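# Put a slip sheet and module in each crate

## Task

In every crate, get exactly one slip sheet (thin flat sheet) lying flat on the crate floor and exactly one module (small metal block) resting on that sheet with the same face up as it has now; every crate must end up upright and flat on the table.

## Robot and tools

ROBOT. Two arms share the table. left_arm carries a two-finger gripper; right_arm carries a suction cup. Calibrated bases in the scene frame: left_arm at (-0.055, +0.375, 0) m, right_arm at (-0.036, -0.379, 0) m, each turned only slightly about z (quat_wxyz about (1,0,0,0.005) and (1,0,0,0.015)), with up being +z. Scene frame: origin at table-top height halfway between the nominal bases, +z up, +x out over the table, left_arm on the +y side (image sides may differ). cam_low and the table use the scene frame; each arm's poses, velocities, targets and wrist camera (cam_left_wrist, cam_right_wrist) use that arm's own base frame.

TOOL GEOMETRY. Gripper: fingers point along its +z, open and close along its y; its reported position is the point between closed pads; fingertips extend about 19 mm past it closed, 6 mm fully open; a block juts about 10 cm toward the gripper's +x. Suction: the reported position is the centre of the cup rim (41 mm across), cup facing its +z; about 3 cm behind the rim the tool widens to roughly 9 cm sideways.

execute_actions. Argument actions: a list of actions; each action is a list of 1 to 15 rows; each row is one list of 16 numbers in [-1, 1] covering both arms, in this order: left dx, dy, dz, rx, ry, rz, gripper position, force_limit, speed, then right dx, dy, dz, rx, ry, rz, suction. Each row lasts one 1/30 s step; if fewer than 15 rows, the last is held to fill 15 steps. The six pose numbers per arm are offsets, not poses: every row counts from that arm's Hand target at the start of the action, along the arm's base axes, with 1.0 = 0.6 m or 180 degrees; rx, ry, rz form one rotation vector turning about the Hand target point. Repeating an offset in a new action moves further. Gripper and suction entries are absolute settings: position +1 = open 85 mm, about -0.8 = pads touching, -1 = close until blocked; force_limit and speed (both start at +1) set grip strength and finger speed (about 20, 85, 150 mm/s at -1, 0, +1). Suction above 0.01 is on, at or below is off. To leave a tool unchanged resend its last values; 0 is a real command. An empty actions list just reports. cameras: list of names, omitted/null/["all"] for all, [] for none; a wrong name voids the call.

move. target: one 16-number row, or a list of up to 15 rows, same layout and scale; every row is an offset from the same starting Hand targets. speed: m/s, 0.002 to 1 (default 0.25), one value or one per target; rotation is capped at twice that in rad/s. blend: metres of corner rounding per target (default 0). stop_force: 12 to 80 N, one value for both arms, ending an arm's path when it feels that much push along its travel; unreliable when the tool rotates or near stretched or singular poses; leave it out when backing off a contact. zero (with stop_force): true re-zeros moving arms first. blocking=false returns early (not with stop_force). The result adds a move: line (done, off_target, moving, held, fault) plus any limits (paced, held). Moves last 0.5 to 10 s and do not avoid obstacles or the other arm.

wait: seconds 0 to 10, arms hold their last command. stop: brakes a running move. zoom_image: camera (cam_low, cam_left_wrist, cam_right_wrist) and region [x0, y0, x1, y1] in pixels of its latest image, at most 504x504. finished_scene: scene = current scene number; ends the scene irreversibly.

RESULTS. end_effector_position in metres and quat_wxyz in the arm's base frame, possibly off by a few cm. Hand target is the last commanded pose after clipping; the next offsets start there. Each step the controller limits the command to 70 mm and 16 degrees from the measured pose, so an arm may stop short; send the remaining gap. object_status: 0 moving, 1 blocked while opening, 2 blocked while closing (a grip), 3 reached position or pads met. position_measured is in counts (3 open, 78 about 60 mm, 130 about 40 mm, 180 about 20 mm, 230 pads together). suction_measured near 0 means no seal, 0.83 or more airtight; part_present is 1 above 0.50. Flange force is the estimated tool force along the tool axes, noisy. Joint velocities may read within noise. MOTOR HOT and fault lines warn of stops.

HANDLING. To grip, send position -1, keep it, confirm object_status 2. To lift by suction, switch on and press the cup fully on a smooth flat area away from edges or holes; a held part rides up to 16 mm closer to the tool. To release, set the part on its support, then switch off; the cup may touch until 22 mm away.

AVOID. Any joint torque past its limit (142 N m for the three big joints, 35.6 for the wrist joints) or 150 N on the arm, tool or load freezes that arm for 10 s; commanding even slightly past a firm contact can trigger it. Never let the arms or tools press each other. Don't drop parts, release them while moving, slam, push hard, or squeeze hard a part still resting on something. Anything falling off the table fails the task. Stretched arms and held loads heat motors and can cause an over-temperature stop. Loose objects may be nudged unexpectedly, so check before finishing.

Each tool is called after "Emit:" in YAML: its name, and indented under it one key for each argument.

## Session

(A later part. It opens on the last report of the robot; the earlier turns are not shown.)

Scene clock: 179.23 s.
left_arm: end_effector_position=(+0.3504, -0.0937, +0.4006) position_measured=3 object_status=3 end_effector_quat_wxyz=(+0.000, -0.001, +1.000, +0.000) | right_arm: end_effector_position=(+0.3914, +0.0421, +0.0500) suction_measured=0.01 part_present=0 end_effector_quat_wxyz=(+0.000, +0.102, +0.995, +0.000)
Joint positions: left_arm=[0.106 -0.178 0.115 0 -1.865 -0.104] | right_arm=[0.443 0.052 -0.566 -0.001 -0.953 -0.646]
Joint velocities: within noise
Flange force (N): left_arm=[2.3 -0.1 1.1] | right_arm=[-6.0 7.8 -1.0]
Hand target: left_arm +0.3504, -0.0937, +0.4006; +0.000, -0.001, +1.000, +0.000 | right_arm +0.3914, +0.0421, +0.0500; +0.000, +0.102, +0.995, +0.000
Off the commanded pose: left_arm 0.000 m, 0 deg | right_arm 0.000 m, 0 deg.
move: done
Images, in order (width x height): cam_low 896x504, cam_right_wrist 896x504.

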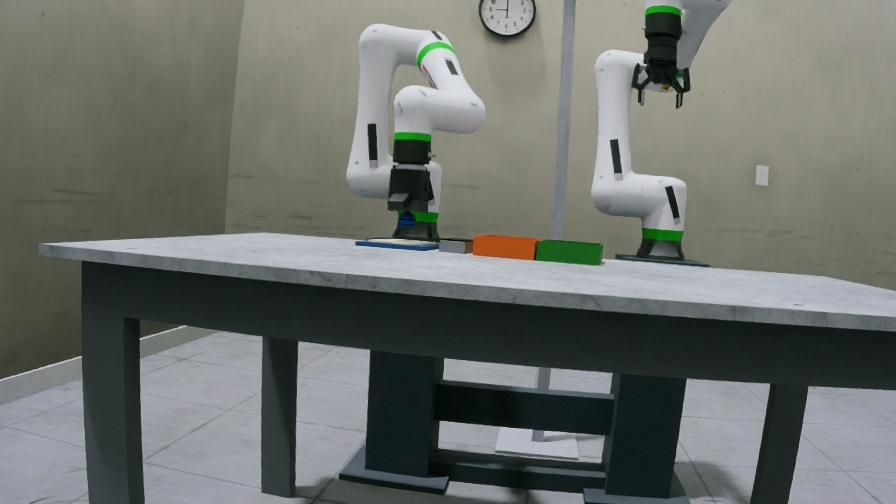

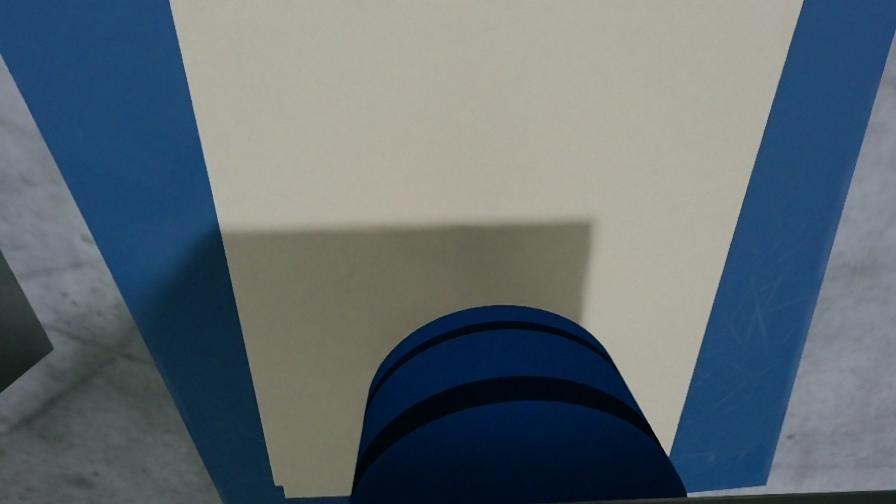

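Emit:
move:
  target:
    - [0,0,0,0,0,0, 1, 0, 0, 0,0,-0.0367,0,0,0, 1]
    - [0,0,0,0,0,0, 1, 0, 0, 0,0,-0.0933,0,0,0, 1]
  speed: [0.1, 0.02]
  stop_force: 15
  cameras: []

Emit:
move:
  target: [0,0,0,0,0,0, 1, 0, 0, 0,0,0.0833,0,0,0, 1]
  speed: 0.1
  cameras: ["cam_right_wrist","cam_low"]

Scene clock: 185.20 s.
left_arm: end_effector_position=(+0.3504, -0.0937, +0.4006) position_measured=3 object_status=3 end_effector_quat_wxyz=(+0.000, -0.001, +1.000, +0.000) | right_arm: end_effector_position=(+0.3915, +0.0421, -0.0039) suction_measured=0.95 part_present=1 end_effector_quat_wxyz=(+0.000, +0.102, +0.995, +0.000)
Joint positions: left_arm=[0.106 -0.178 0.115 0 -1.865 -0.104] | right_arm=[0.443 0.154 -0.615 -0.001 -0.802 -0.646]
Joint velocities: within noise
Flange force (N): left_arm=[2.6 0.0 1.3] | right_arm=[3.8 5.7 -45.6]
Hand target: left_arm +0.3504, -0.0937, +0.4006; +0.000, -0.001, +1.000, +0.000 | right_arm +0.3915, +0.0421, -0.0039; +0.000, +0.102, +0.995, +0.000 (not the last commanded pose)
Off the commanded pose: left_arm 0.000 m, 0 deg | right_arm 0.002 m, 0 deg.
move: contact (right_arm); path passed 1 of 2 targets
No camera images: "cameras" was empty.

Scene clock: 186.07 s.
left_arm: end_effector_position=(+0.3504, -0.0937, +0.4006) position_measured=3 object_status=3 end_effector_quat_wxyz=(+0.000, -0.001, +1.000, +0.000) | right_arm: end_effector_position=(+0.3915, +0.0421, +0.0461) suction_measured=0.95 part_present=1 end_effector_quat_wxyz=(+0.000, +0.102, +0.995, +0.000)
Joint positions: left_arm=[0.106 -0.178 0.115 0 -1.865 -0.104] | right_arm=[0.443 0.059 -0.57 -0.001 -0.942 -0.646]
Joint velocities: within noise
Flange force (N): left_arm=[2.3 0.0 0.7] | right_arm=[-6.6 7.6 -0.6]
Hand target: left_arm +0.3504, -0.0937, +0.4006; +0.000, -0.001, +1.000, +0.000 | right_arm +0.3915, +0.0421, +0.0461; +0.000, +0.102, +0.995, +0.000
Off the commanded pose: left_arm 0.000 m, 0 deg | right_arm 0.000 m, 0 deg.
move: done
Images, in order (width x height): cam_low 896x504, cam_right_wrist 896x504.

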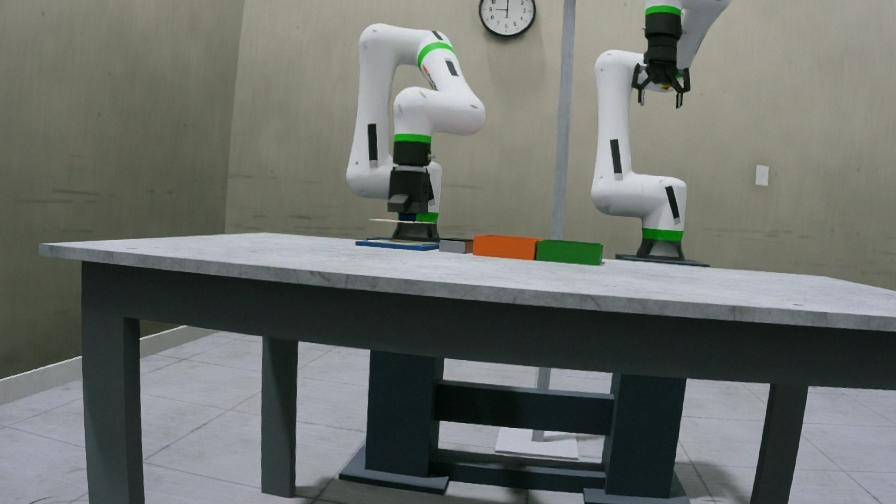

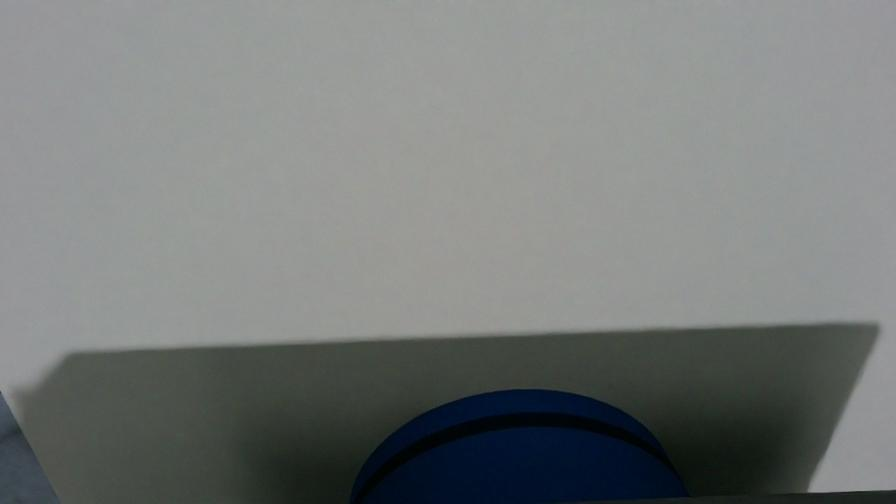

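Emit:
zoom_image:
  camera: "cam_low"
  region: [340, 190, 500, 270]

Scaled by 3.150 from the camera's 896x504 image, which has a finer 1280x720 frame.

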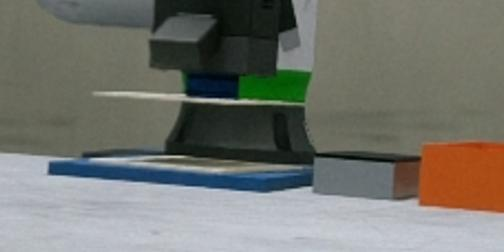

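Emit:
execute_actions:
  actions: []
  cameras: ["cam_left_wrist"]

Scene clock: 194.20 s.
left_arm: end_effector_position=(+0.3504, -0.0937, +0.4006) position_measured=3 object_status=3 end_effector_quat_wxyz=(+0.000, -0.001, +1.000, +0.000) | right_arm: end_effector_position=(+0.3915, +0.0421, +0.0461) suction_measured=0.95 part_present=1 end_effector_quat_wxyz=(+0.000, +0.102, +0.995, +0.000)
Joint positions: left_arm=[0.106 -0.178 0.115 0 -1.865 -0.104] | right_arm=[0.443 0.059 -0.57 -0.001 -0.942 -0.646]
Joint velocities: within noise
Flange force (N): left_arm=[2.7 -0.1 1.4] | right_arm=[-6.5 7.9 -0.9]
Hand target: left_arm +0.3504, -0.0937, +0.4006; +0.000, -0.001, +1.000, +0.000 | right_arm +0.3915, +0.0421, +0.0461; +0.000, +0.102, +0.995, +0.000
Off the commanded pose: left_arm 0.000 m, 0 deg | right_arm 0.000 m, 0 deg.
Images, in order (width x height): cam_left_wrist 896x504.

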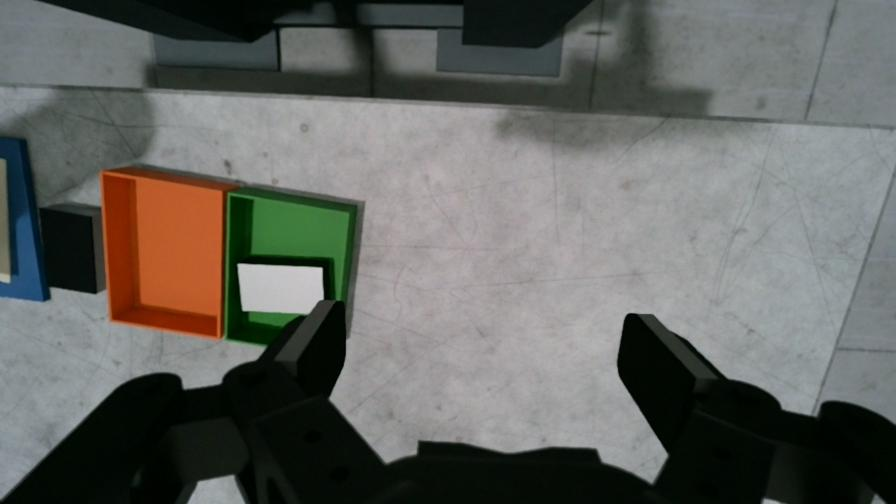

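Emit:
move:
  target:
    - [0,0,0,0,0,0, 1, 0, 0, 0.066,0.4358,0,0,0,0.0194, 1]
    - [0,0,0,0,0,0, 1, 0, 0, 0.066,0.4358,-0.025,0,0,0.0194, 1]
  speed: [0.35, 0.1]
  blend: 0.01
  cameras: ["cam_right_wrist"]

Emit:
move:
  target: [0,0,0,0,0,0, 1, 0, 0, 0,0,-0.08,0,0,0, 1]
  speed: 0.03
  stop_force: 12
  cameras: ["cam_right_wrist","cam_left_wrist"]

Scene clock: 197.97 s.
left_arm: end_effector_position=(+0.3504, -0.0937, +0.4006) position_measured=3 object_status=3 end_effector_quat_wxyz=(+0.000, -0.001, +1.000, +0.000) | right_arm: end_effector_position=(+0.4311, +0.3036, +0.0311) suction_measured=0.95 part_present=1 end_effector_quat_wxyz=(+0.000, +0.071, +0.997, +0.000)
Joint positions: left_arm=[0.106 -0.178 0.115 0 -1.865 -0.104] | right_arm=[0.862 0.384 -0.205 -0.001 -0.981 -1.004]
Joint velocities: within noise
Flange force (N): left_arm=[2.9 0.1 1.0] | right_arm=[-3.9 9.0 -1.2]
Hand target: left_arm +0.3504, -0.0937, +0.4006; +0.000, -0.001, +1.000, +0.000 | right_arm +0.4311, +0.3036, +0.0311; +0.000, +0.071, +0.997, +0.000
Off the commanded pose: left_arm 0.000 m, 0 deg | right_arm 0.000 m, 0 deg.
move: done; blend cut to 0.0075 m at target 1
Images, in order (width x height): cam_right_wrist 896x504.

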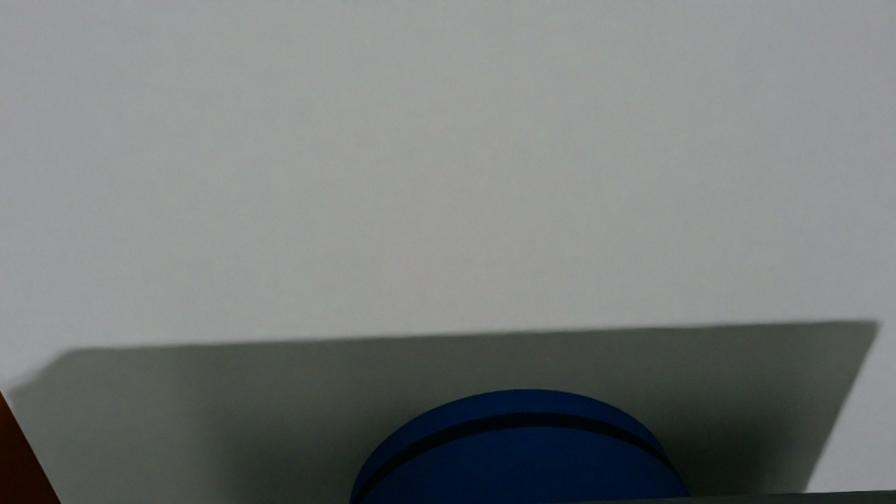

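Scene clock: 200.03 s.
left_arm: end_effector_position=(+0.3504, -0.0937, +0.4006) position_measured=3 object_status=3 end_effector_quat_wxyz=(+0.000, -0.001, +1.000, +0.000) | right_arm: end_effector_position=(+0.4312, +0.3037, -0.0131) suction_measured=0.95 part_present=1 end_effector_quat_wxyz=(+0.000, +0.071, +0.997, +0.001)
Joint positions: left_arm=[0.106 -0.178 0.115 0 -1.865 -0.104] | right_arm=[0.862 0.45 -0.236 -0.001 -0.885 -1.004]
Joint velocities: within noise
Flange force (N): left_arm=[3.4 -0.3 1.4] | right_arm=[0.8 5.0 -48.7]
Hand target: left_arm +0.3504, -0.0937, +0.4006; +0.000, -0.001, +1.000, +0.000 | right_arm +0.4312, +0.3037, -0.0131; +0.000, +0.071, +0.997, +0.001 (not the last commanded pose)
Off the commanded pose: left_arm 0.000 m, 0 deg | right_arm 0.004 m, 0 deg.
move: contact (right_arm)
Images, in order (width x height): cam_left_wrist 896x504, cam_right_wrist 896x504.

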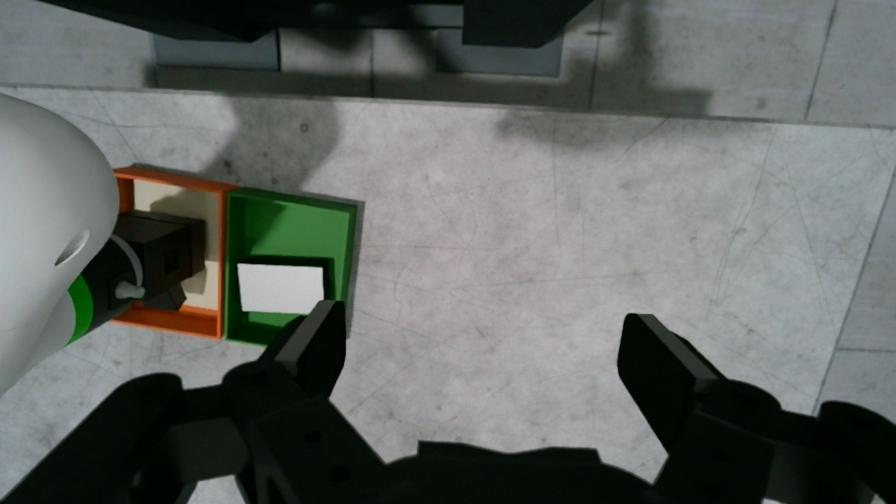

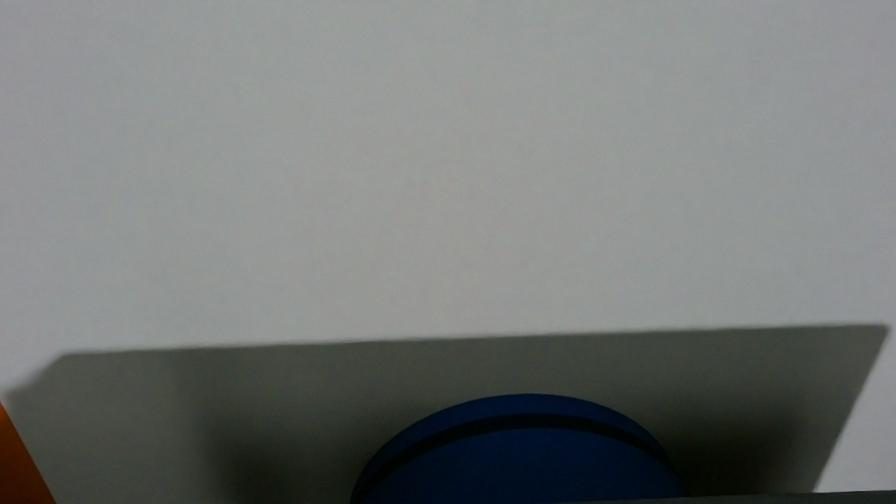

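Emit:
execute_actions:
  actions:
    - [[0,0,0,0,0,0, 1, 0, 0, 0,0,0.0067,0,0,0, -1]]
  cameras: []

Emit:
move:
  target:
    - [0,0,0,0,0,0, 1, 0, 0, 0,0,0.115,0,0,0, -1]
    - [0,0,0,0,0,0, 1, 0, 0, 0.0987,0.2168,0.115,0,0,0, -1]
  speed: [0.1, 0.3]
  blend: 0.01
  cameras: ["cam_right_wrist"]

Scene clock: 204.57 s.
left_arm: end_effector_position=(+0.3504, -0.0937, +0.4006) position_measured=3 object_status=3 end_effector_quat_wxyz=(+0.000, -0.001, +1.000, +0.000) | right_arm: end_effector_position=(+0.4312, +0.3037, -0.0091) suction_measured=0.01 part_present=0 end_effector_quat_wxyz=(+0.000, +0.071, +0.997, +0.001)
Joint positions: left_arm=[0.106 -0.178 0.115 0 -1.865 -0.104] | right_arm=[0.862 0.443 -0.233 -0.001 -0.893 -1.004]
Joint velocities: within noise
Flange force (N): left_arm=[2.0 -1.1 0.2] | right_arm=[-3.8 8.7 -15.3]
Hand target: left_arm +0.3504, -0.0937, +0.4006; +0.000, -0.001, +1.000, +0.000 | right_arm +0.4312, +0.3037, -0.0091; +0.000, +0.071, +0.997, +0.001
Off the commanded pose: left_arm 0.000 m, 0 deg | right_arm 0.000 m, 0 deg.
Step readings (end_effector_position of left_arm | right_arm):
0: (+0.3504, -0.0937, +0.4006) | (+0.4312, +0.3037, -0.0131)
1: (+0.3504, -0.0937, +0.4006) | (+0.4312, +0.3037, -0.0131)
2: (+0.3504, -0.0937, +0.4006) | (+0.4311, +0.3036, -0.0119)
4: (+0.3504, -0.0937, +0.4006) | (+0.4311, +0.3036, -0.0097)
8: (+0.3504, -0.0937, +0.4006) | (+0.4312, +0.3037, -0.0092)
15: (+0.3504, -0.0937, +0.4006) | (+0.4312, +0.3037, -0.0091)
No camera images: "cameras" was empty.

Scene clock: 206.27 s.
left_arm: end_effector_position=(+0.3504, -0.0937, +0.4006) position_measured=3 object_status=3 end_effector_quat_wxyz=(+0.000, -0.001, +1.000, +0.000) | right_arm: end_effector_position=(+0.4904, +0.4338, +0.0599) suction_measured=0.01 part_present=0 end_effector_quat_wxyz=(+0.000, +0.071, +0.997, +0.001)
Joint positions: left_arm=[0.106 -0.178 0.115 0 -1.865 -0.104] | right_arm=[0.924 0.633 0.251 -0.001 -1.188 -1.066]
Joint velocities: within noise
Flange force (N): left_arm=[2.3 -0.1 0.7] | right_arm=[-7.1 13.8 -2.6]
Hand target: left_arm +0.3504, -0.0937, +0.4006; +0.000, -0.001, +1.000, +0.000 | right_arm +0.4904, +0.4338, +0.0599; +0.000, +0.071, +0.997, +0.001
Off the commanded pose: left_arm 0.000 m, 0 deg | right_arm 0.000 m, 0 deg.
move: done
Images, in order (width x height): cam_right_wrist 896x504.

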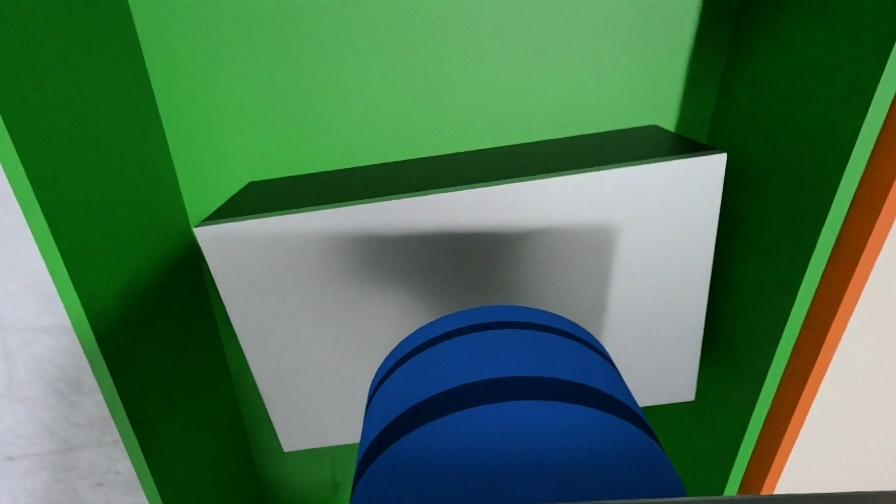

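Emit:
move:
  target:
    - [0,0,0,0,0,0, 1, 0, 0, 0,0,-0.0332,0,0,0, 1]
    - [0,0,0,0,0,0, 1, 0, 0, 0,0,-0.0900,0,0,0, 1]
  speed: [0.12, 0.02]
  stop_force: 12
  cameras: []

Scene clock: 211.17 s.
left_arm: end_effector_position=(+0.3504, -0.0937, +0.4006) position_measured=3 object_status=3 end_effector_quat_wxyz=(+0.000, -0.001, +1.000, +0.000) | right_arm: end_effector_position=(+0.4905, +0.4339, +0.0159) suction_measured=0.95 part_present=1 end_effector_quat_wxyz=(+0.000, +0.071, +0.997, +0.001)
Joint positions: left_arm=[0.106 -0.178 0.115 0 -1.865 -0.104] | right_arm=[0.924 0.679 0.213 -0.001 -1.104 -1.066]
Joint velocities: within noise
Flange force (N): left_arm=[2.1 -0.4 0.5] | right_arm=[4.2 4.1 -34.9]
Hand target: left_arm +0.3504, -0.0937, +0.4006; +0.000, -0.001, +1.000, +0.000 | right_arm +0.4905, +0.4339, +0.0159; +0.000, +0.071, +0.997, +0.001 (not the last commanded pose)
Off the commanded pose: left_arm 0.000 m, 0 deg | right_arm 0.010 m, 0 deg.
move: contact (right_arm); path passed 1 of 2 targets
No camera images: "cameras" was empty.

Emit:
move:
  target: [0,0,0,0,0,0, 1, 0, 0, 0,0,0.08,0,0,0, 1]
  speed: 0.12
  cameras: ["cam_left_wrist"]

Emit:
zoom_image:
  camera: "cam_left_wrist"
  region: [60, 130, 400, 380]

Scene clock: 213.80 s.
left_arm: end_effector_position=(+0.3504, -0.0937, +0.4006) position_measured=3 object_status=3 end_effector_quat_wxyz=(+0.000, -0.001, +1.000, +0.000) | right_arm: end_effector_position=(+0.4905, +0.4338, +0.0639) suction_measured=0.95 part_present=1 end_effector_quat_wxyz=(+0.000, +0.071, +0.997, +0.001)
Joint positions: left_arm=[0.106 -0.178 0.115 0 -1.865 -0.104] | right_arm=[0.924 0.63 0.255 -0.001 -1.195 -1.066]
Joint velocities: within noise
Flange force (N): left_arm=[2.4 -0.2 0.8] | right_arm=[-6.0 12.4 -0.8]
Hand target: left_arm +0.3504, -0.0937, +0.4006; +0.000, -0.001, +1.000, +0.000 | right_arm +0.4905, +0.4339, +0.0639; +0.000, +0.071, +0.997, +0.001
Off the commanded pose: left_arm 0.000 m, 0 deg | right_arm 0.000 m, 0 deg.
move: done
Images, in order (width x height): cam_left_wrist 896x504.

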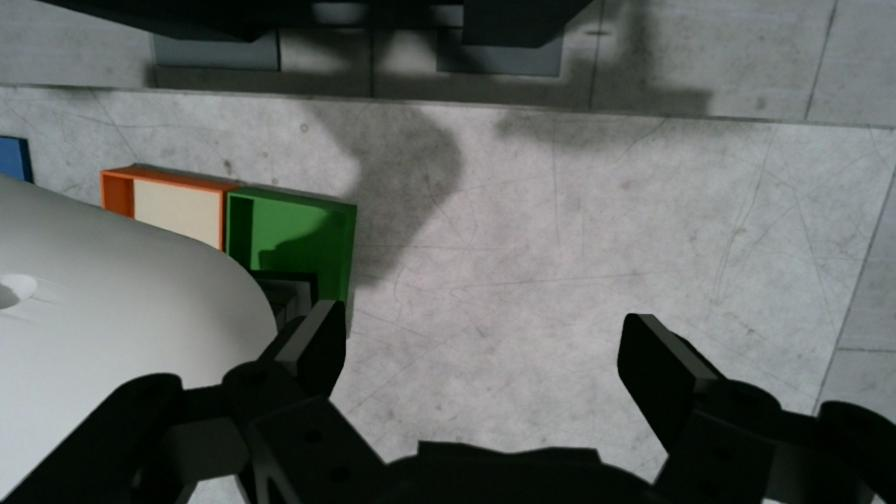

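Scaled by 1.482 from the camera's 896x504 image, which has a finer 1280x720 frame.

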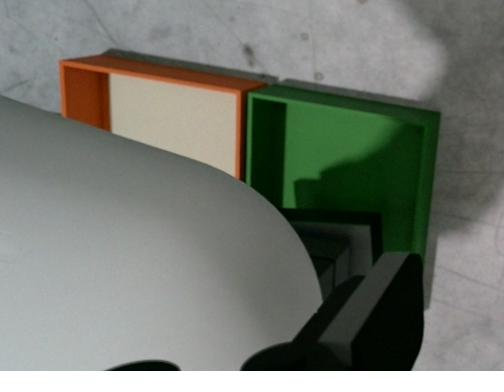

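Emit:
move:
  target:
    - [0,0,0,0,0,0, 1, 0, 0, -0.0625,-0.2205,0,0,0,0.4606, 1]
    - [0,0,0,0,0,0, 1, 0, 0, -0.0625,-0.2205,-0.0540,0,0,0.4606, 1]
  speed: [0.45, 0.1]
  blend: 0.005
  cameras: ["cam_right_wrist"]

Emit:
move:
  target: [0,0,0,0,0,0, 1, 0, 0, 0,0,-0.035,0,0,0, 1]
  speed: 0.02
  stop_force: 12
  cameras: ["cam_right_wrist"]

Scene clock: 220.13 s.
left_arm: end_effector_position=(+0.3504, -0.0937, +0.4006) position_measured=3 object_status=3 end_effector_quat_wxyz=(+0.000, -0.001, +1.000, +0.000) | right_arm: end_effector_position=(+0.4530, +0.3016, +0.0315) suction_measured=0.95 part_present=1 end_effector_quat_wxyz=(+0.000, -0.607, +0.795, +0.001)
Joint positions: left_arm=[0.106 -0.178 0.115 0 -1.865 -0.104] | right_arm=[0.828 0.42 -0.152 -0.001 -1 0.477]
Joint velocities: within noise
Flange force (N): left_arm=[2.2 -0.3 1.1] | right_arm=[-10.6 -4.0 0.4]
Hand target: left_arm +0.3504, -0.0937, +0.4006; +0.000, -0.001, +1.000, +0.000 | right_arm +0.4530, +0.3016, +0.0315; -0.001, -0.607, +0.795, +0.000
Off the commanded pose: left_arm 0.000 m, 0 deg | right_arm 0.000 m, 0 deg.
move: done
Images, in order (width x height): cam_right_wrist 896x504.

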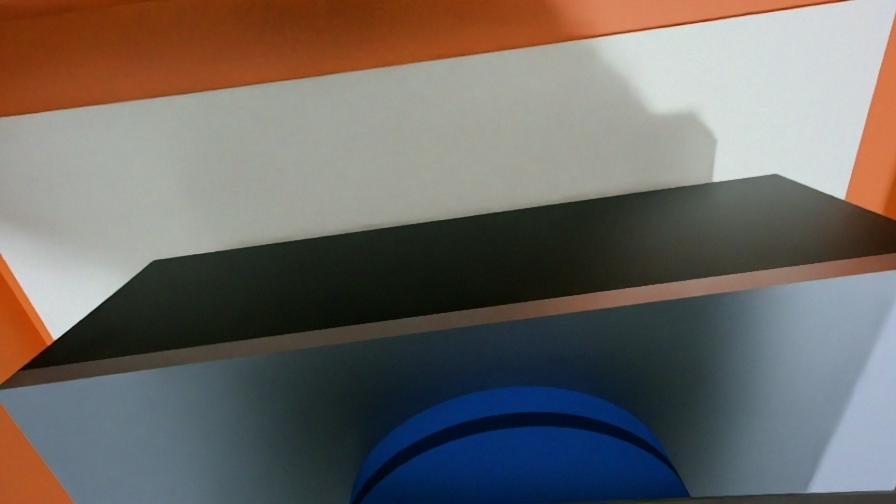

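Scene clock: 221.67 s.
left_arm: end_effector_position=(+0.3504, -0.0937, +0.4006) position_measured=3 object_status=3 end_effector_quat_wxyz=(+0.000, -0.001, +1.000, +0.000) | right_arm: end_effector_position=(+0.4531, +0.3016, +0.0178) suction_measured=0.95 part_present=1 end_effector_quat_wxyz=(+0.000, -0.607, +0.795, +0.000)
Joint positions: left_arm=[0.106 -0.178 0.115 0 -1.865 -0.104] | right_arm=[0.828 0.439 -0.162 -0.001 -0.97 0.477]
Joint velocities: within noise
Flange force (N): left_arm=[2.3 0.1 0.1] | right_arm=[-7.1 0.7 -36.0]
Hand target: left_arm +0.3504, -0.0937, +0.4006; +0.000, -0.001, +1.000, +0.000 | right_arm +0.4531, +0.3016, +0.0178; +0.000, -0.607, +0.795, +0.000 (not the last commanded pose)
Off the commanded pose: left_arm 0.000 m, 0 deg | right_arm 0.007 m, 0 deg.
move: contact (right_arm)
Images, in order (width x height): cam_right_wrist 896x504.

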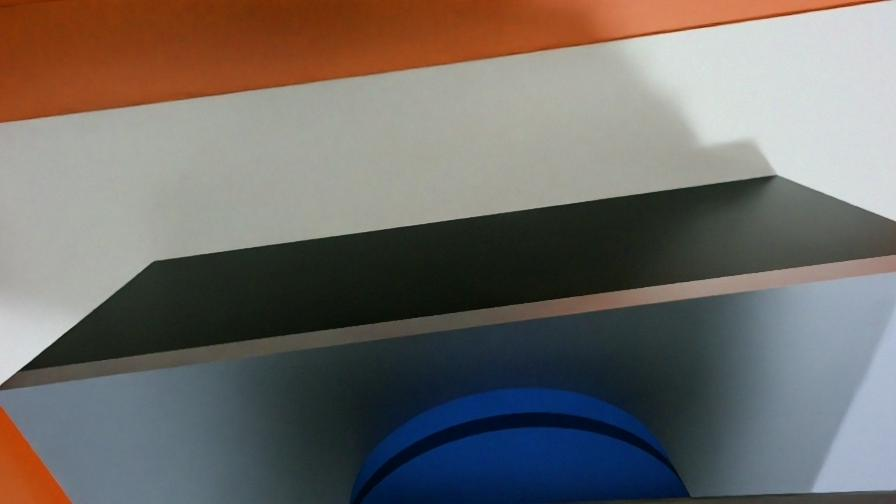

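Emit:
execute_actions:
  actions:
    - [[0,0,0,0,0,0,1,0,0,0,0,0,0,0,0,-1],[0,0,0,0,0,0,1,0,0,0,0,0,0,0,0,-1],[0,0,0,0,0,0,1,0,0,0,0,0.0005,0,0,0,-1],[0,0,0,0,0,0,1,0,0,0,0,0.001,0,0,0,-1],[0,0,0,0,0,0,1,0,0,0,0,0.002,0,0,0,-1],[0,0,0,0,0,0,1,0,0,0,0,0.003,0,0,0,-1],[0,0,0,0,0,0,1,0,0,0,0,0.005,0,0,0,-1],[0,0,0,0,0,0,1,0,0,0,0,0.008,0,0,0,-1],[0,0,0,0,0,0,1,0,0,0,0,0.011,0,0,0,-1],[0,0,0,0,0,0,1,0,0,0,0,0.014,0,0,0,-1],[0,0,0,0,0,0,1,0,0,0,0,0.018,0,0,0,-1],[0,0,0,0,0,0,1,0,0,0,0,0.022,0,0,0,-1]]
  cameras: []

Scene clock: 225.20 s.
left_arm: end_effector_position=(+0.3504, -0.0937, +0.4006) position_measured=3 object_status=3 end_effector_quat_wxyz=(+0.000, -0.001, +1.000, +0.000) | right_arm: end_effector_position=(+0.4531, +0.3016, +0.0309) suction_measured=0.01 part_present=0 end_effector_quat_wxyz=(+0.000, -0.607, +0.795, +0.000)
Joint positions: left_arm=[0.106 -0.178 0.115 0 -1.865 -0.104] | right_arm=[0.828 0.421 -0.152 -0.001 -0.998 0.477]
Joint velocities: within noise
Flange force (N): left_arm=[1.7 -0.6 0.6] | right_arm=[-9.9 -3.8 -4.0]
Hand target: left_arm +0.3504, -0.0937, +0.4006; +0.000, -0.001, +1.000, +0.000 | right_arm +0.4531, +0.3016, +0.0310; +0.000, -0.607, +0.795, +0.000
Off the commanded pose: left_arm 0.000 m, 0 deg | right_arm 0.000 m, 0 deg.
Step readings (end_effector_position of left_arm | right_arm):
0: (+0.3504, -0.0937, +0.4006) | (+0.4531, +0.3016, +0.0178)
1: (+0.3504, -0.0937, +0.4006) | (+0.4531, +0.3016, +0.0178)
2: (+0.3504, -0.0937, +0.4006) | (+0.4531, +0.3016, +0.0178)
4: (+0.3504, -0.0937, +0.4006) | (+0.4531, +0.3016, +0.0178)
8: (+0.3504, -0.0937, +0.4006) | (+0.4530, +0.3015, +0.0195)
15: (+0.3504, -0.0937, +0.4006) | (+0.4531, +0.3017, +0.0308)
No camera images: "cameras" was empty.

Emit:
move:
  target:
    - [0,0,0,0,0,0, 1, 0, 0, 0,0,0.0417,0,0,0, -1]
    - [0,0,0,0,0,0, 1, 0, 0, -0.1028,-0.4325,0.0367,0,0,-0.48, -1]
  speed: [0.12, 0.5]
  blend: 0.01
  cameras: ["cam_right_wrist","cam_left_wrist"]

Emit:
zoom_image:
  camera: "cam_left_wrist"
  region: [0, 130, 400, 380]

Scene clock: 230.93 s.
left_arm: end_effector_position=(+0.3504, -0.0937, +0.4006) position_measured=3 object_status=3 end_effector_quat_wxyz=(+0.000, -0.001, +1.000, +0.000) | right_arm: end_effector_position=(+0.3914, +0.0421, +0.0530) suction_measured=0.01 part_present=0 end_effector_quat_wxyz=(+0.000, +0.102, +0.995, +0.001)
Joint positions: left_arm=[0.106 -0.178 0.115 0 -1.865 -0.104] | right_arm=[0.443 0.047 -0.563 -0.001 -0.96 -0.646]
Joint velocities: within noise
Flange force (N): left_arm=[2.4 -0.5 0.8] | right_arm=[-5.8 7.6 -1.2]
Hand target: left_arm +0.3504, -0.0937, +0.4006; +0.000, -0.001, +1.000, +0.000 | right_arm +0.3914, +0.0421, +0.0530; +0.000, +0.102, +0.995, +0.001
Off the commanded pose: left_arm 0.000 m, 0 deg | right_arm 0.000 m, 0 deg.
move: done
Images, in order (width x height): cam_left_wrist 896x504, cam_right_wrist 896x504.

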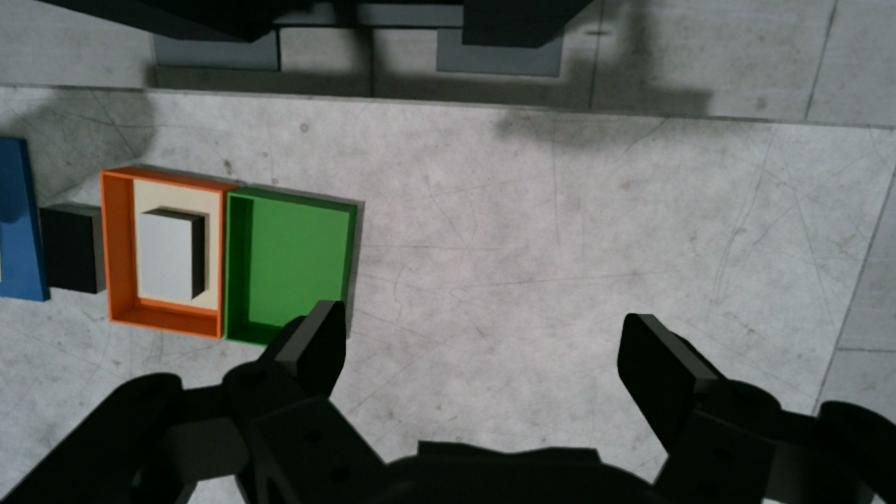

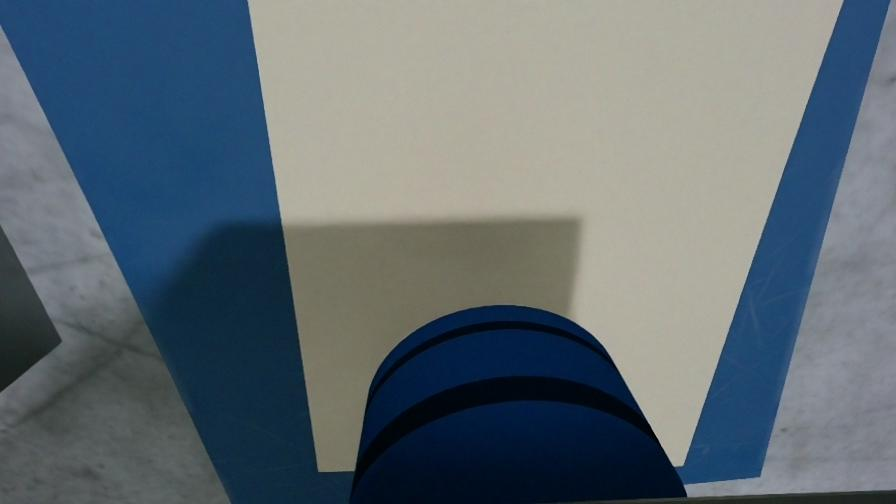

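Scaled by 1.260 from the camera's 896x504 image, which has a finer 1280x720 frame.

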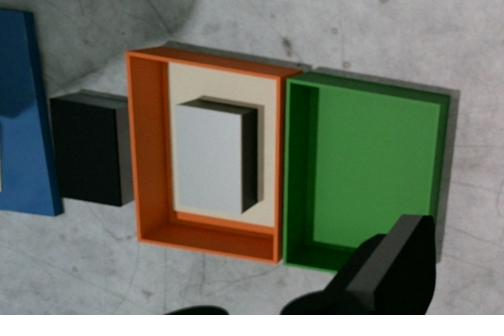

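Emit:
move:
  target:
    - [0,0,0,0,0,0, 1, 0, 0, 0.0008,-0.0182,-0.038,0,0,-0.0072, 1]
    - [0,0,0,0,0,0, 1, 0, 0, 0.0008,-0.0182,-0.1017,0,0,-0.0072, 1]
  speed: [0.08, 0.02]
  stop_force: 12
  cameras: []

Emit:
move:
  target: [0,0,0,0,0,0, 1, 0, 0, 0,0,0.0833,0,0,0, 1]
  speed: 0.1
  cameras: ["cam_right_wrist","cam_low"]

Scene clock: 239.43 s.
left_arm: end_effector_position=(+0.3504, -0.0937, +0.4006) position_measured=3 object_status=3 end_effector_quat_wxyz=(+0.000, -0.001, +1.000, +0.000) | right_arm: end_effector_position=(+0.3920, +0.0312, -0.0062) suction_measured=0.95 part_present=1 end_effector_quat_wxyz=(+0.000, +0.113, +0.994, +0.001)
Joint positions: left_arm=[0.106 -0.178 0.115 0 -1.865 -0.104] | right_arm=[0.416 0.157 -0.619 -0.001 -0.794 -0.641]
Joint velocities: within noise
Flange force (N): left_arm=[2.5 -0.2 0.7] | right_arm=[1.6 5.4 -44.4]
Hand target: left_arm +0.3504, -0.0937, +0.4006; +0.000, -0.001, +1.000, +0.000 | right_arm +0.3920, +0.0312, -0.0062; +0.000, +0.113, +0.994, +0.001 (not the last commanded pose)
Off the commanded pose: left_arm 0.000 m, 0 deg | right_arm 0.002 m, 0 deg.
move: contact (right_arm); path passed 1 of 2 targets
No camera images: "cameras" was empty.

Scene clock: 240.27 s.
left_arm: end_effector_position=(+0.3504, -0.0937, +0.4006) position_measured=3 object_status=3 end_effector_quat_wxyz=(+0.000, -0.001, +1.000, +0.000) | right_arm: end_effector_position=(+0.3920, +0.0312, +0.0438) suction_measured=0.95 part_present=1 end_effector_quat_wxyz=(+0.000, +0.113, +0.994, +0.001)
Joint positions: left_arm=[0.106 -0.178 0.115 0 -1.865 -0.104] | right_arm=[0.416 0.061 -0.575 -0.001 -0.934 -0.641]
Joint velocities: within noise
Flange force (N): left_arm=[2.7 -0.4 0.7] | right_arm=[-6.7 7.9 -0.6]
Hand target: left_arm +0.3504, -0.0937, +0.4006; +0.000, -0.001, +1.000, +0.000 | right_arm +0.3920, +0.0312, +0.0438; +0.000, +0.113, +0.994, +0.001
Off the commanded pose: left_arm 0.000 m, 0 deg | right_arm 0.000 m, 0 deg.
move: done
Images, in order (width x height): cam_low 896x504, cam_right_wrist 896x504.

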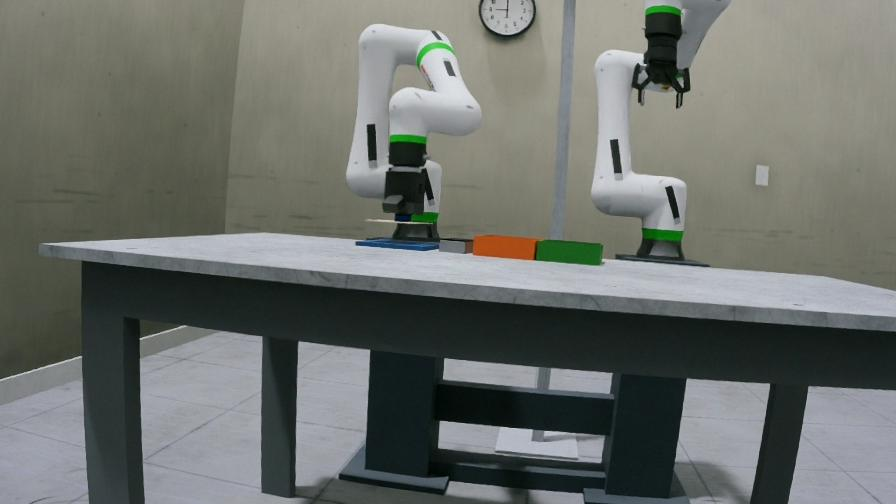

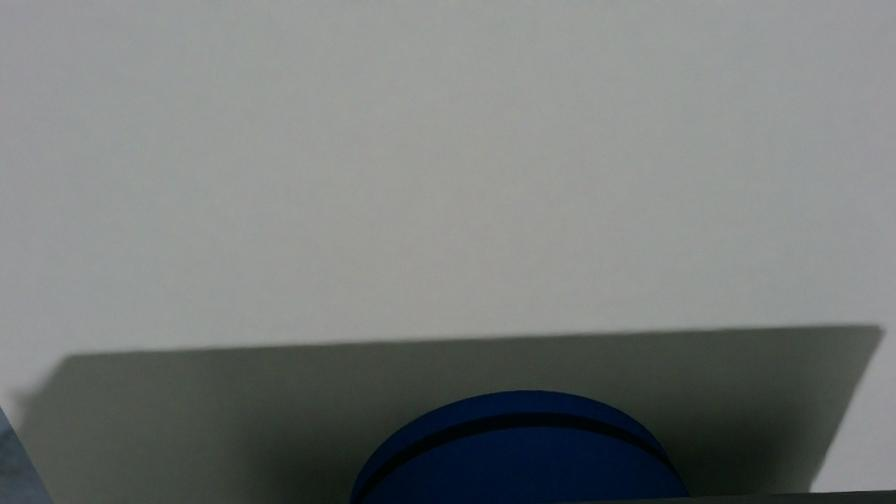

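Emit:
move:
  target:
    - [0,0,0,0,0,0, 1, 0, 0, 0.1007,0.6935,0,0,0,0.0256, 1]
    - [0,0,0,0,0,0, 1, 0, 0, 0.1007,0.6935,-0.0212,0,0,0.0256, 1]
  speed: [0.4, 0.1]
  blend: 0.01
  cameras: ["cam_right_wrist"]

Emit:
move:
  target: [0,0,0,0,0,0, 1, 0, 0, 0,0,-0.08,0,0,0, 1]
  speed: 0.03
  stop_force: 12
  cameras: ["cam_right_wrist"]

Scene clock: 244.90 s.
left_arm: end_effector_position=(+0.3504, -0.0937, +0.4006) position_measured=3 object_status=3 end_effector_quat_wxyz=(+0.000, -0.001, +1.000, +0.000) | right_arm: end_effector_position=(+0.4524, +0.4474, +0.0311) suction_measured=0.95 part_present=1 end_effector_quat_wxyz=(+0.000, +0.073, +0.997, +0.001)
Joint positions: left_arm=[0.106 -0.178 0.115 0 -1.865 -0.104] | right_arm=[0.985 0.619 0.155 0 -1.105 -1.131]
Joint velocities: within noise
Flange force (N): left_arm=[2.3 -0.3 0.7] | right_arm=[-2.4 8.9 -2.6]
Hand target: left_arm +0.3504, -0.0937, +0.4006; +0.000, -0.001, +1.000, +0.000 | right_arm +0.4524, +0.4473, +0.0311; +0.000, +0.073, +0.997, +0.001
Off the commanded pose: left_arm 0.000 m, 0 deg | right_arm 0.000 m, 0 deg.
move: done; blend cut to 0.0064 m at target 1
Images, in order (width x height): cam_right_wrist 896x504.

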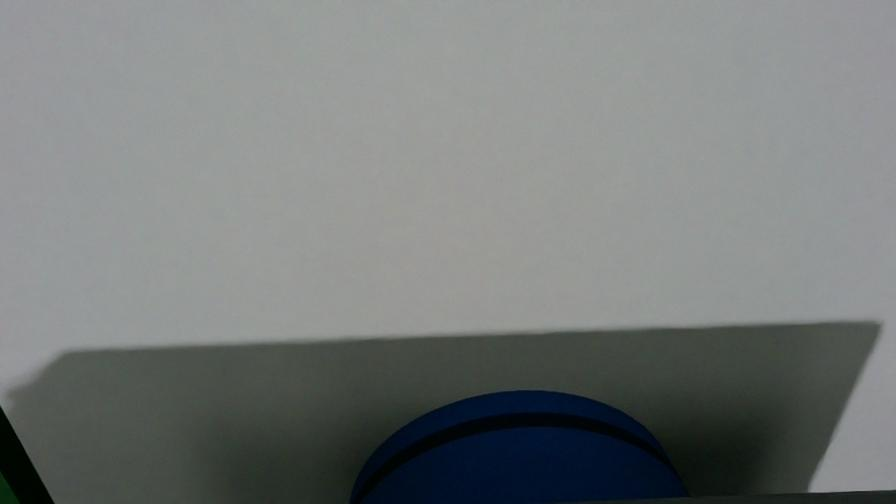

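Scene clock: 247.27 s.
left_arm: end_effector_position=(+0.3504, -0.0937, +0.4006) position_measured=3 object_status=3 end_effector_quat_wxyz=(+0.000, -0.001, +1.000, +0.000) | right_arm: end_effector_position=(+0.4526, +0.4475, -0.0133) suction_measured=0.95 part_present=1 end_effector_quat_wxyz=(+0.000, +0.073, +0.997, +0.001)
Joint positions: left_arm=[0.106 -0.178 0.115 0 -1.865 -0.104] | right_arm=[0.985 0.673 0.125 0 -1.021 -1.131]
Joint velocities: within noise
Flange force (N): left_arm=[2.4 -0.7 0.6] | right_arm=[-0.2 8.2 -37.6]
Hand target: left_arm +0.3504, -0.0937, +0.4006; +0.000, -0.001, +1.000, +0.000 | right_arm +0.4526, +0.4475, -0.0133; +0.000, +0.073, +0.997, +0.001 (not the last commanded pose)
Off the commanded pose: left_arm 0.000 m, 0 deg | right_arm 0.004 m, 0 deg.
move: contact (right_arm)
Images, in order (width x height): cam_right_wrist 896x504.

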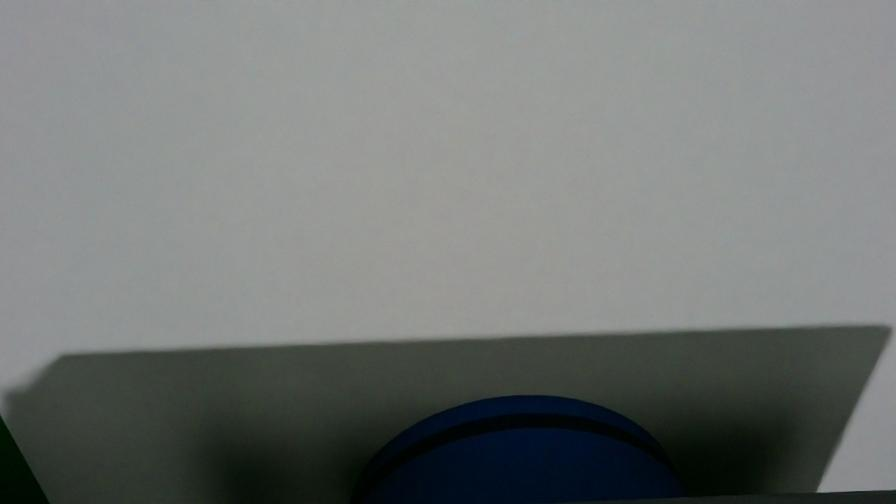

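Emit:
execute_actions:
  actions:
    - [[0,0,0,0,0,0,1,0,0,0,0,0,0,0,0,-1],[0,0,0,0,0,0,1,0,0,0,0,0,0,0,0,-1],[0,0,0,0,0,0,1,0,0,0,0,0.0005,0,0,0,-1],[0,0,0,0,0,0,1,0,0,0,0,0.001,0,0,0,-1],[0,0,0,0,0,0,1,0,0,0,0,0.002,0,0,0,-1],[0,0,0,0,0,0,1,0,0,0,0,0.003,0,0,0,-1],[0,0,0,0,0,0,1,0,0,0,0,0.005,0,0,0,-1],[0,0,0,0,0,0,1,0,0,0,0,0.008,0,0,0,-1],[0,0,0,0,0,0,1,0,0,0,0,0.011,0,0,0,-1],[0,0,0,0,0,0,1,0,0,0,0,0.014,0,0,0,-1],[0,0,0,0,0,0,1,0,0,0,0,0.018,0,0,0,-1],[0,0,0,0,0,0,1,0,0,0,0,0.022,0,0,0,-1]]
  cameras: []

Emit:
move:
  target:
    - [0,0,0,0,0,0, 1, 0, 0, 0,0,0.095,0,0,0, -1]
    - [0,0,0,0,0,0, 1, 0, 0, -0.0060,-0.4467,0.095,0,0,0, -1]
  speed: [0.12, 0.35]
  blend: 0.01
  cameras: ["cam_right_wrist","cam_left_wrist"]

Scene clock: 252.23 s.
left_arm: end_effector_position=(+0.3504, -0.0937, +0.4006) position_measured=3 object_status=3 end_effector_quat_wxyz=(+0.000, -0.001, +1.000, +0.000) | right_arm: end_effector_position=(+0.4525, +0.4475, -0.0001) suction_measured=0.01 part_present=0 end_effector_quat_wxyz=(+0.000, +0.073, +0.997, +0.001)
Joint positions: left_arm=[0.106 -0.178 0.115 0 -1.865 -0.104] | right_arm=[0.985 0.656 0.133 0 -1.046 -1.131]
Joint velocities: within noise
Flange force (N): left_arm=[2.2 0.3 0.5] | right_arm=[-4.6 11.4 -3.8]
Hand target: left_arm +0.3504, -0.0937, +0.4006; +0.000, -0.001, +1.000, +0.000 | right_arm +0.4526, +0.4475, -0.0001; +0.000, +0.073, +0.997, +0.001
Off the commanded pose: left_arm 0.000 m, 0 deg | right_arm 0.000 m, 0 deg.
Step readings (end_effector_position of left_arm | right_arm):
0: (+0.3504, -0.0937, +0.4006) | (+0.4526, +0.4475, -0.0133)
1: (+0.3504, -0.0937, +0.4006) | (+0.4526, +0.4475, -0.0133)
2: (+0.3504, -0.0937, +0.4006) | (+0.4526, +0.4474, -0.0133)
4: (+0.3504, -0.0937, +0.4006) | (+0.4525, +0.4474, -0.0132)
8: (+0.3504, -0.0937, +0.4006) | (+0.4524, +0.4473, -0.0115)
15: (+0.3504, -0.0937, +0.4006) | (+0.4525, +0.4475, -0.0003)
No camera images: "cameras" was empty.

Scene clock: 253.97 s.
left_arm: end_effector_position=(+0.3504, -0.0937, +0.4006) position_measured=3 object_status=3 end_effector_quat_wxyz=(+0.000, -0.001, +1.000, +0.000) | right_arm: end_effector_position=(+0.4490, +0.1795, +0.0569) suction_measured=0.01 part_present=0 end_effector_quat_wxyz=(+0.000, +0.073, +0.997, +0.001)
Joint positions: left_arm=[0.106 -0.178 0.115 0 -1.865 -0.104] | right_arm=[0.652 0.252 -0.313 -0.001 -1.005 -0.797]
Joint velocities: within noise
Flange force (N): left_arm=[2.0 -0.5 0.7] | right_arm=[-6.0 9.4 -0.9]
Hand target: left_arm +0.3504, -0.0937, +0.4006; +0.000, -0.001, +1.000, +0.000 | right_arm +0.4490, +0.1794, +0.0569; +0.000, +0.073, +0.997, +0.001
Off the commanded pose: left_arm 0.000 m, 0 deg | right_arm 0.000 m, 0 deg.
move: done
Images, in order (width x height): cam_left_wrist 896x504, cam_right_wrist 896x504.

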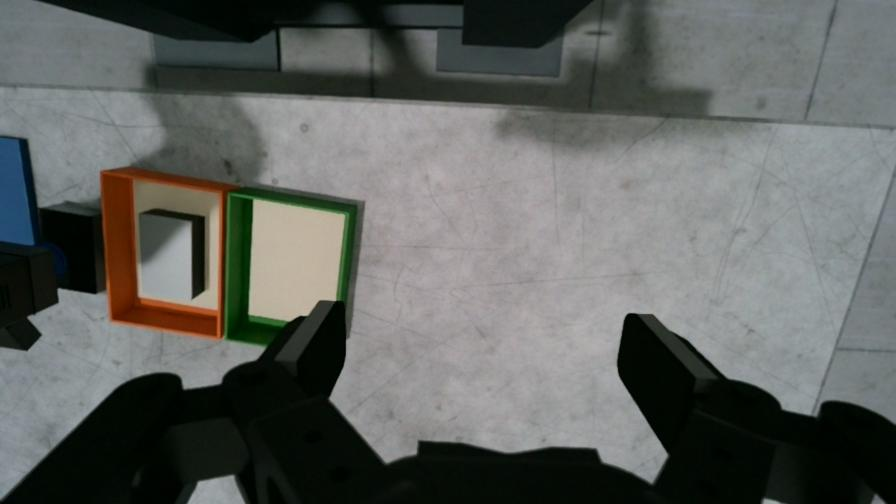

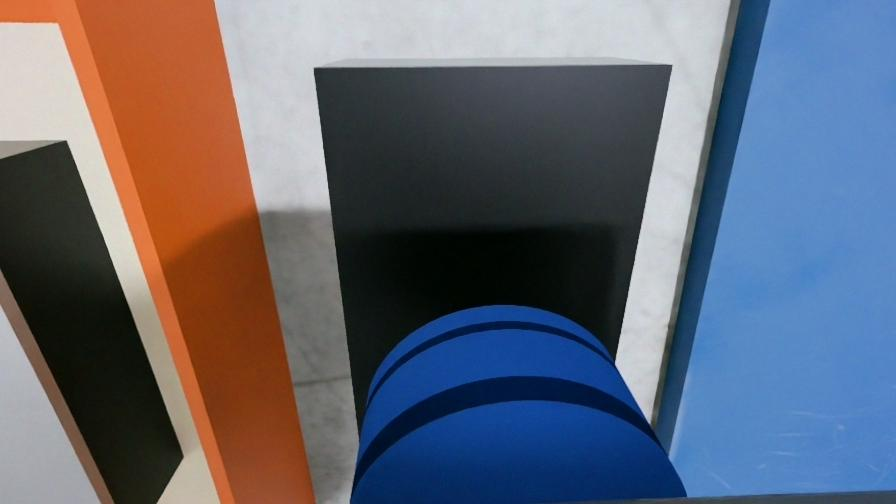

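Emit:
move:
  target:
    - [0,0,0,0,0,0, 1, 0, 0, 0,0,-0.0350,0,0,0, 1]
    - [0,0,0,0,0,0, 1, 0, 0, 0,0,-0.0900,0,0,0, 1]
  speed: [0.12, 0.02]
  stop_force: 12
  cameras: []

Emit:
move:
  target:
    - [0,0,0,0,0,0, 1, 0, 0, 0,0,0.0967,0,0,0, 1]
    - [0,0,0,0,0,0, 1, 0, 0, 0.0392,0.4427,0.0967,0,0,0, 1]
    - [0,0,0,0,0,0, 1, 0, 0, 0.0392,0.4427,0.0317,0,0,0, 1]
  speed: [0.12, 0.35, 0.1]
  blend: 0.008
  cameras: ["cam_right_wrist","cam_left_wrist"]

Scene clock: 258.93 s.
left_arm: end_effector_position=(+0.3504, -0.0937, +0.4006) position_measured=3 object_status=3 end_effector_quat_wxyz=(+0.000, -0.001, +1.000, +0.000) | right_arm: end_effector_position=(+0.4490, +0.1795, +0.0128) suction_measured=0.95 part_present=1 end_effector_quat_wxyz=(+0.000, +0.073, +0.997, +0.001)
Joint positions: left_arm=[0.106 -0.178 0.115 0 -1.865 -0.104] | right_arm=[0.652 0.317 -0.351 -0.001 -0.9 -0.797]
Joint velocities: within noise
Flange force (N): left_arm=[2.2 0.1 0.8] | right_arm=[10.0 4.4 -47.7]
Hand target: left_arm +0.3504, -0.0937, +0.4006; +0.000, -0.001, +1.000, +0.000 | right_arm +0.4490, +0.1795, +0.0128; +0.000, +0.073, +0.997, +0.001 (not the last commanded pose)
Off the commanded pose: left_arm 0.000 m, 0 deg | right_arm 0.010 m, 0 deg.
move: contact (right_arm); path passed 1 of 2 targets
No camera images: "cameras" was empty.

Scene clock: 261.00 s.
left_arm: end_effector_position=(+0.3504, -0.0937, +0.4006) position_measured=3 object_status=3 end_effector_quat_wxyz=(+0.000, -0.001, +1.000, +0.000) | right_arm: end_effector_position=(+0.4725, +0.4451, +0.0318) suction_measured=0.95 part_present=1 end_effector_quat_wxyz=(+0.000, +0.073, +0.997, +0.001)
Joint positions: left_arm=[0.106 -0.178 0.115 0 -1.865 -0.104] | right_arm=[0.957 0.648 0.203 0 -1.124 -1.103]
Joint velocities: within noise
Flange force (N): left_arm=[2.6 0.1 1.0] | right_arm=[-5.4 12.4 0.4]
Hand target: left_arm +0.3504, -0.0937, +0.4006; +0.000, -0.001, +1.000, +0.000 | right_arm +0.4725, +0.4451, +0.0318; +0.000, +0.073, +0.997, +0.001
Off the commanded pose: left_arm 0.000 m, 0 deg | right_arm 0.000 m, 0 deg.
move: done
Images, in order (width x height): cam_left_wrist 896x504, cam_right_wrist 896x504.

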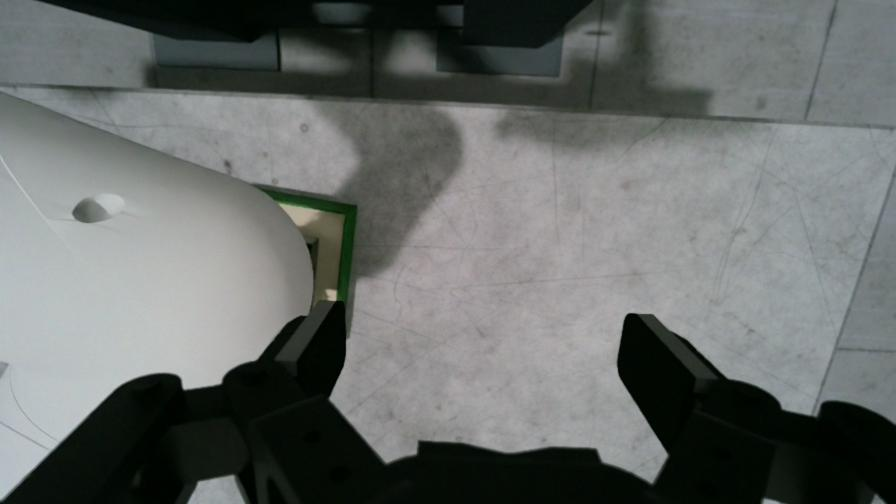

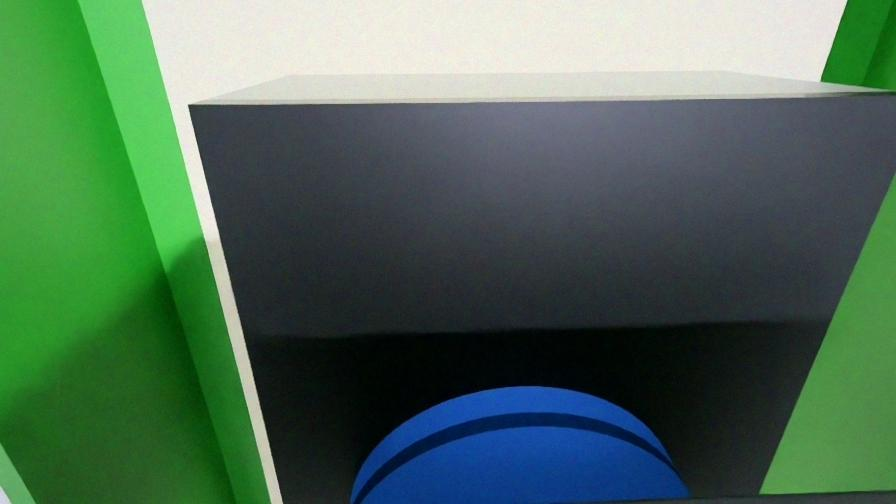

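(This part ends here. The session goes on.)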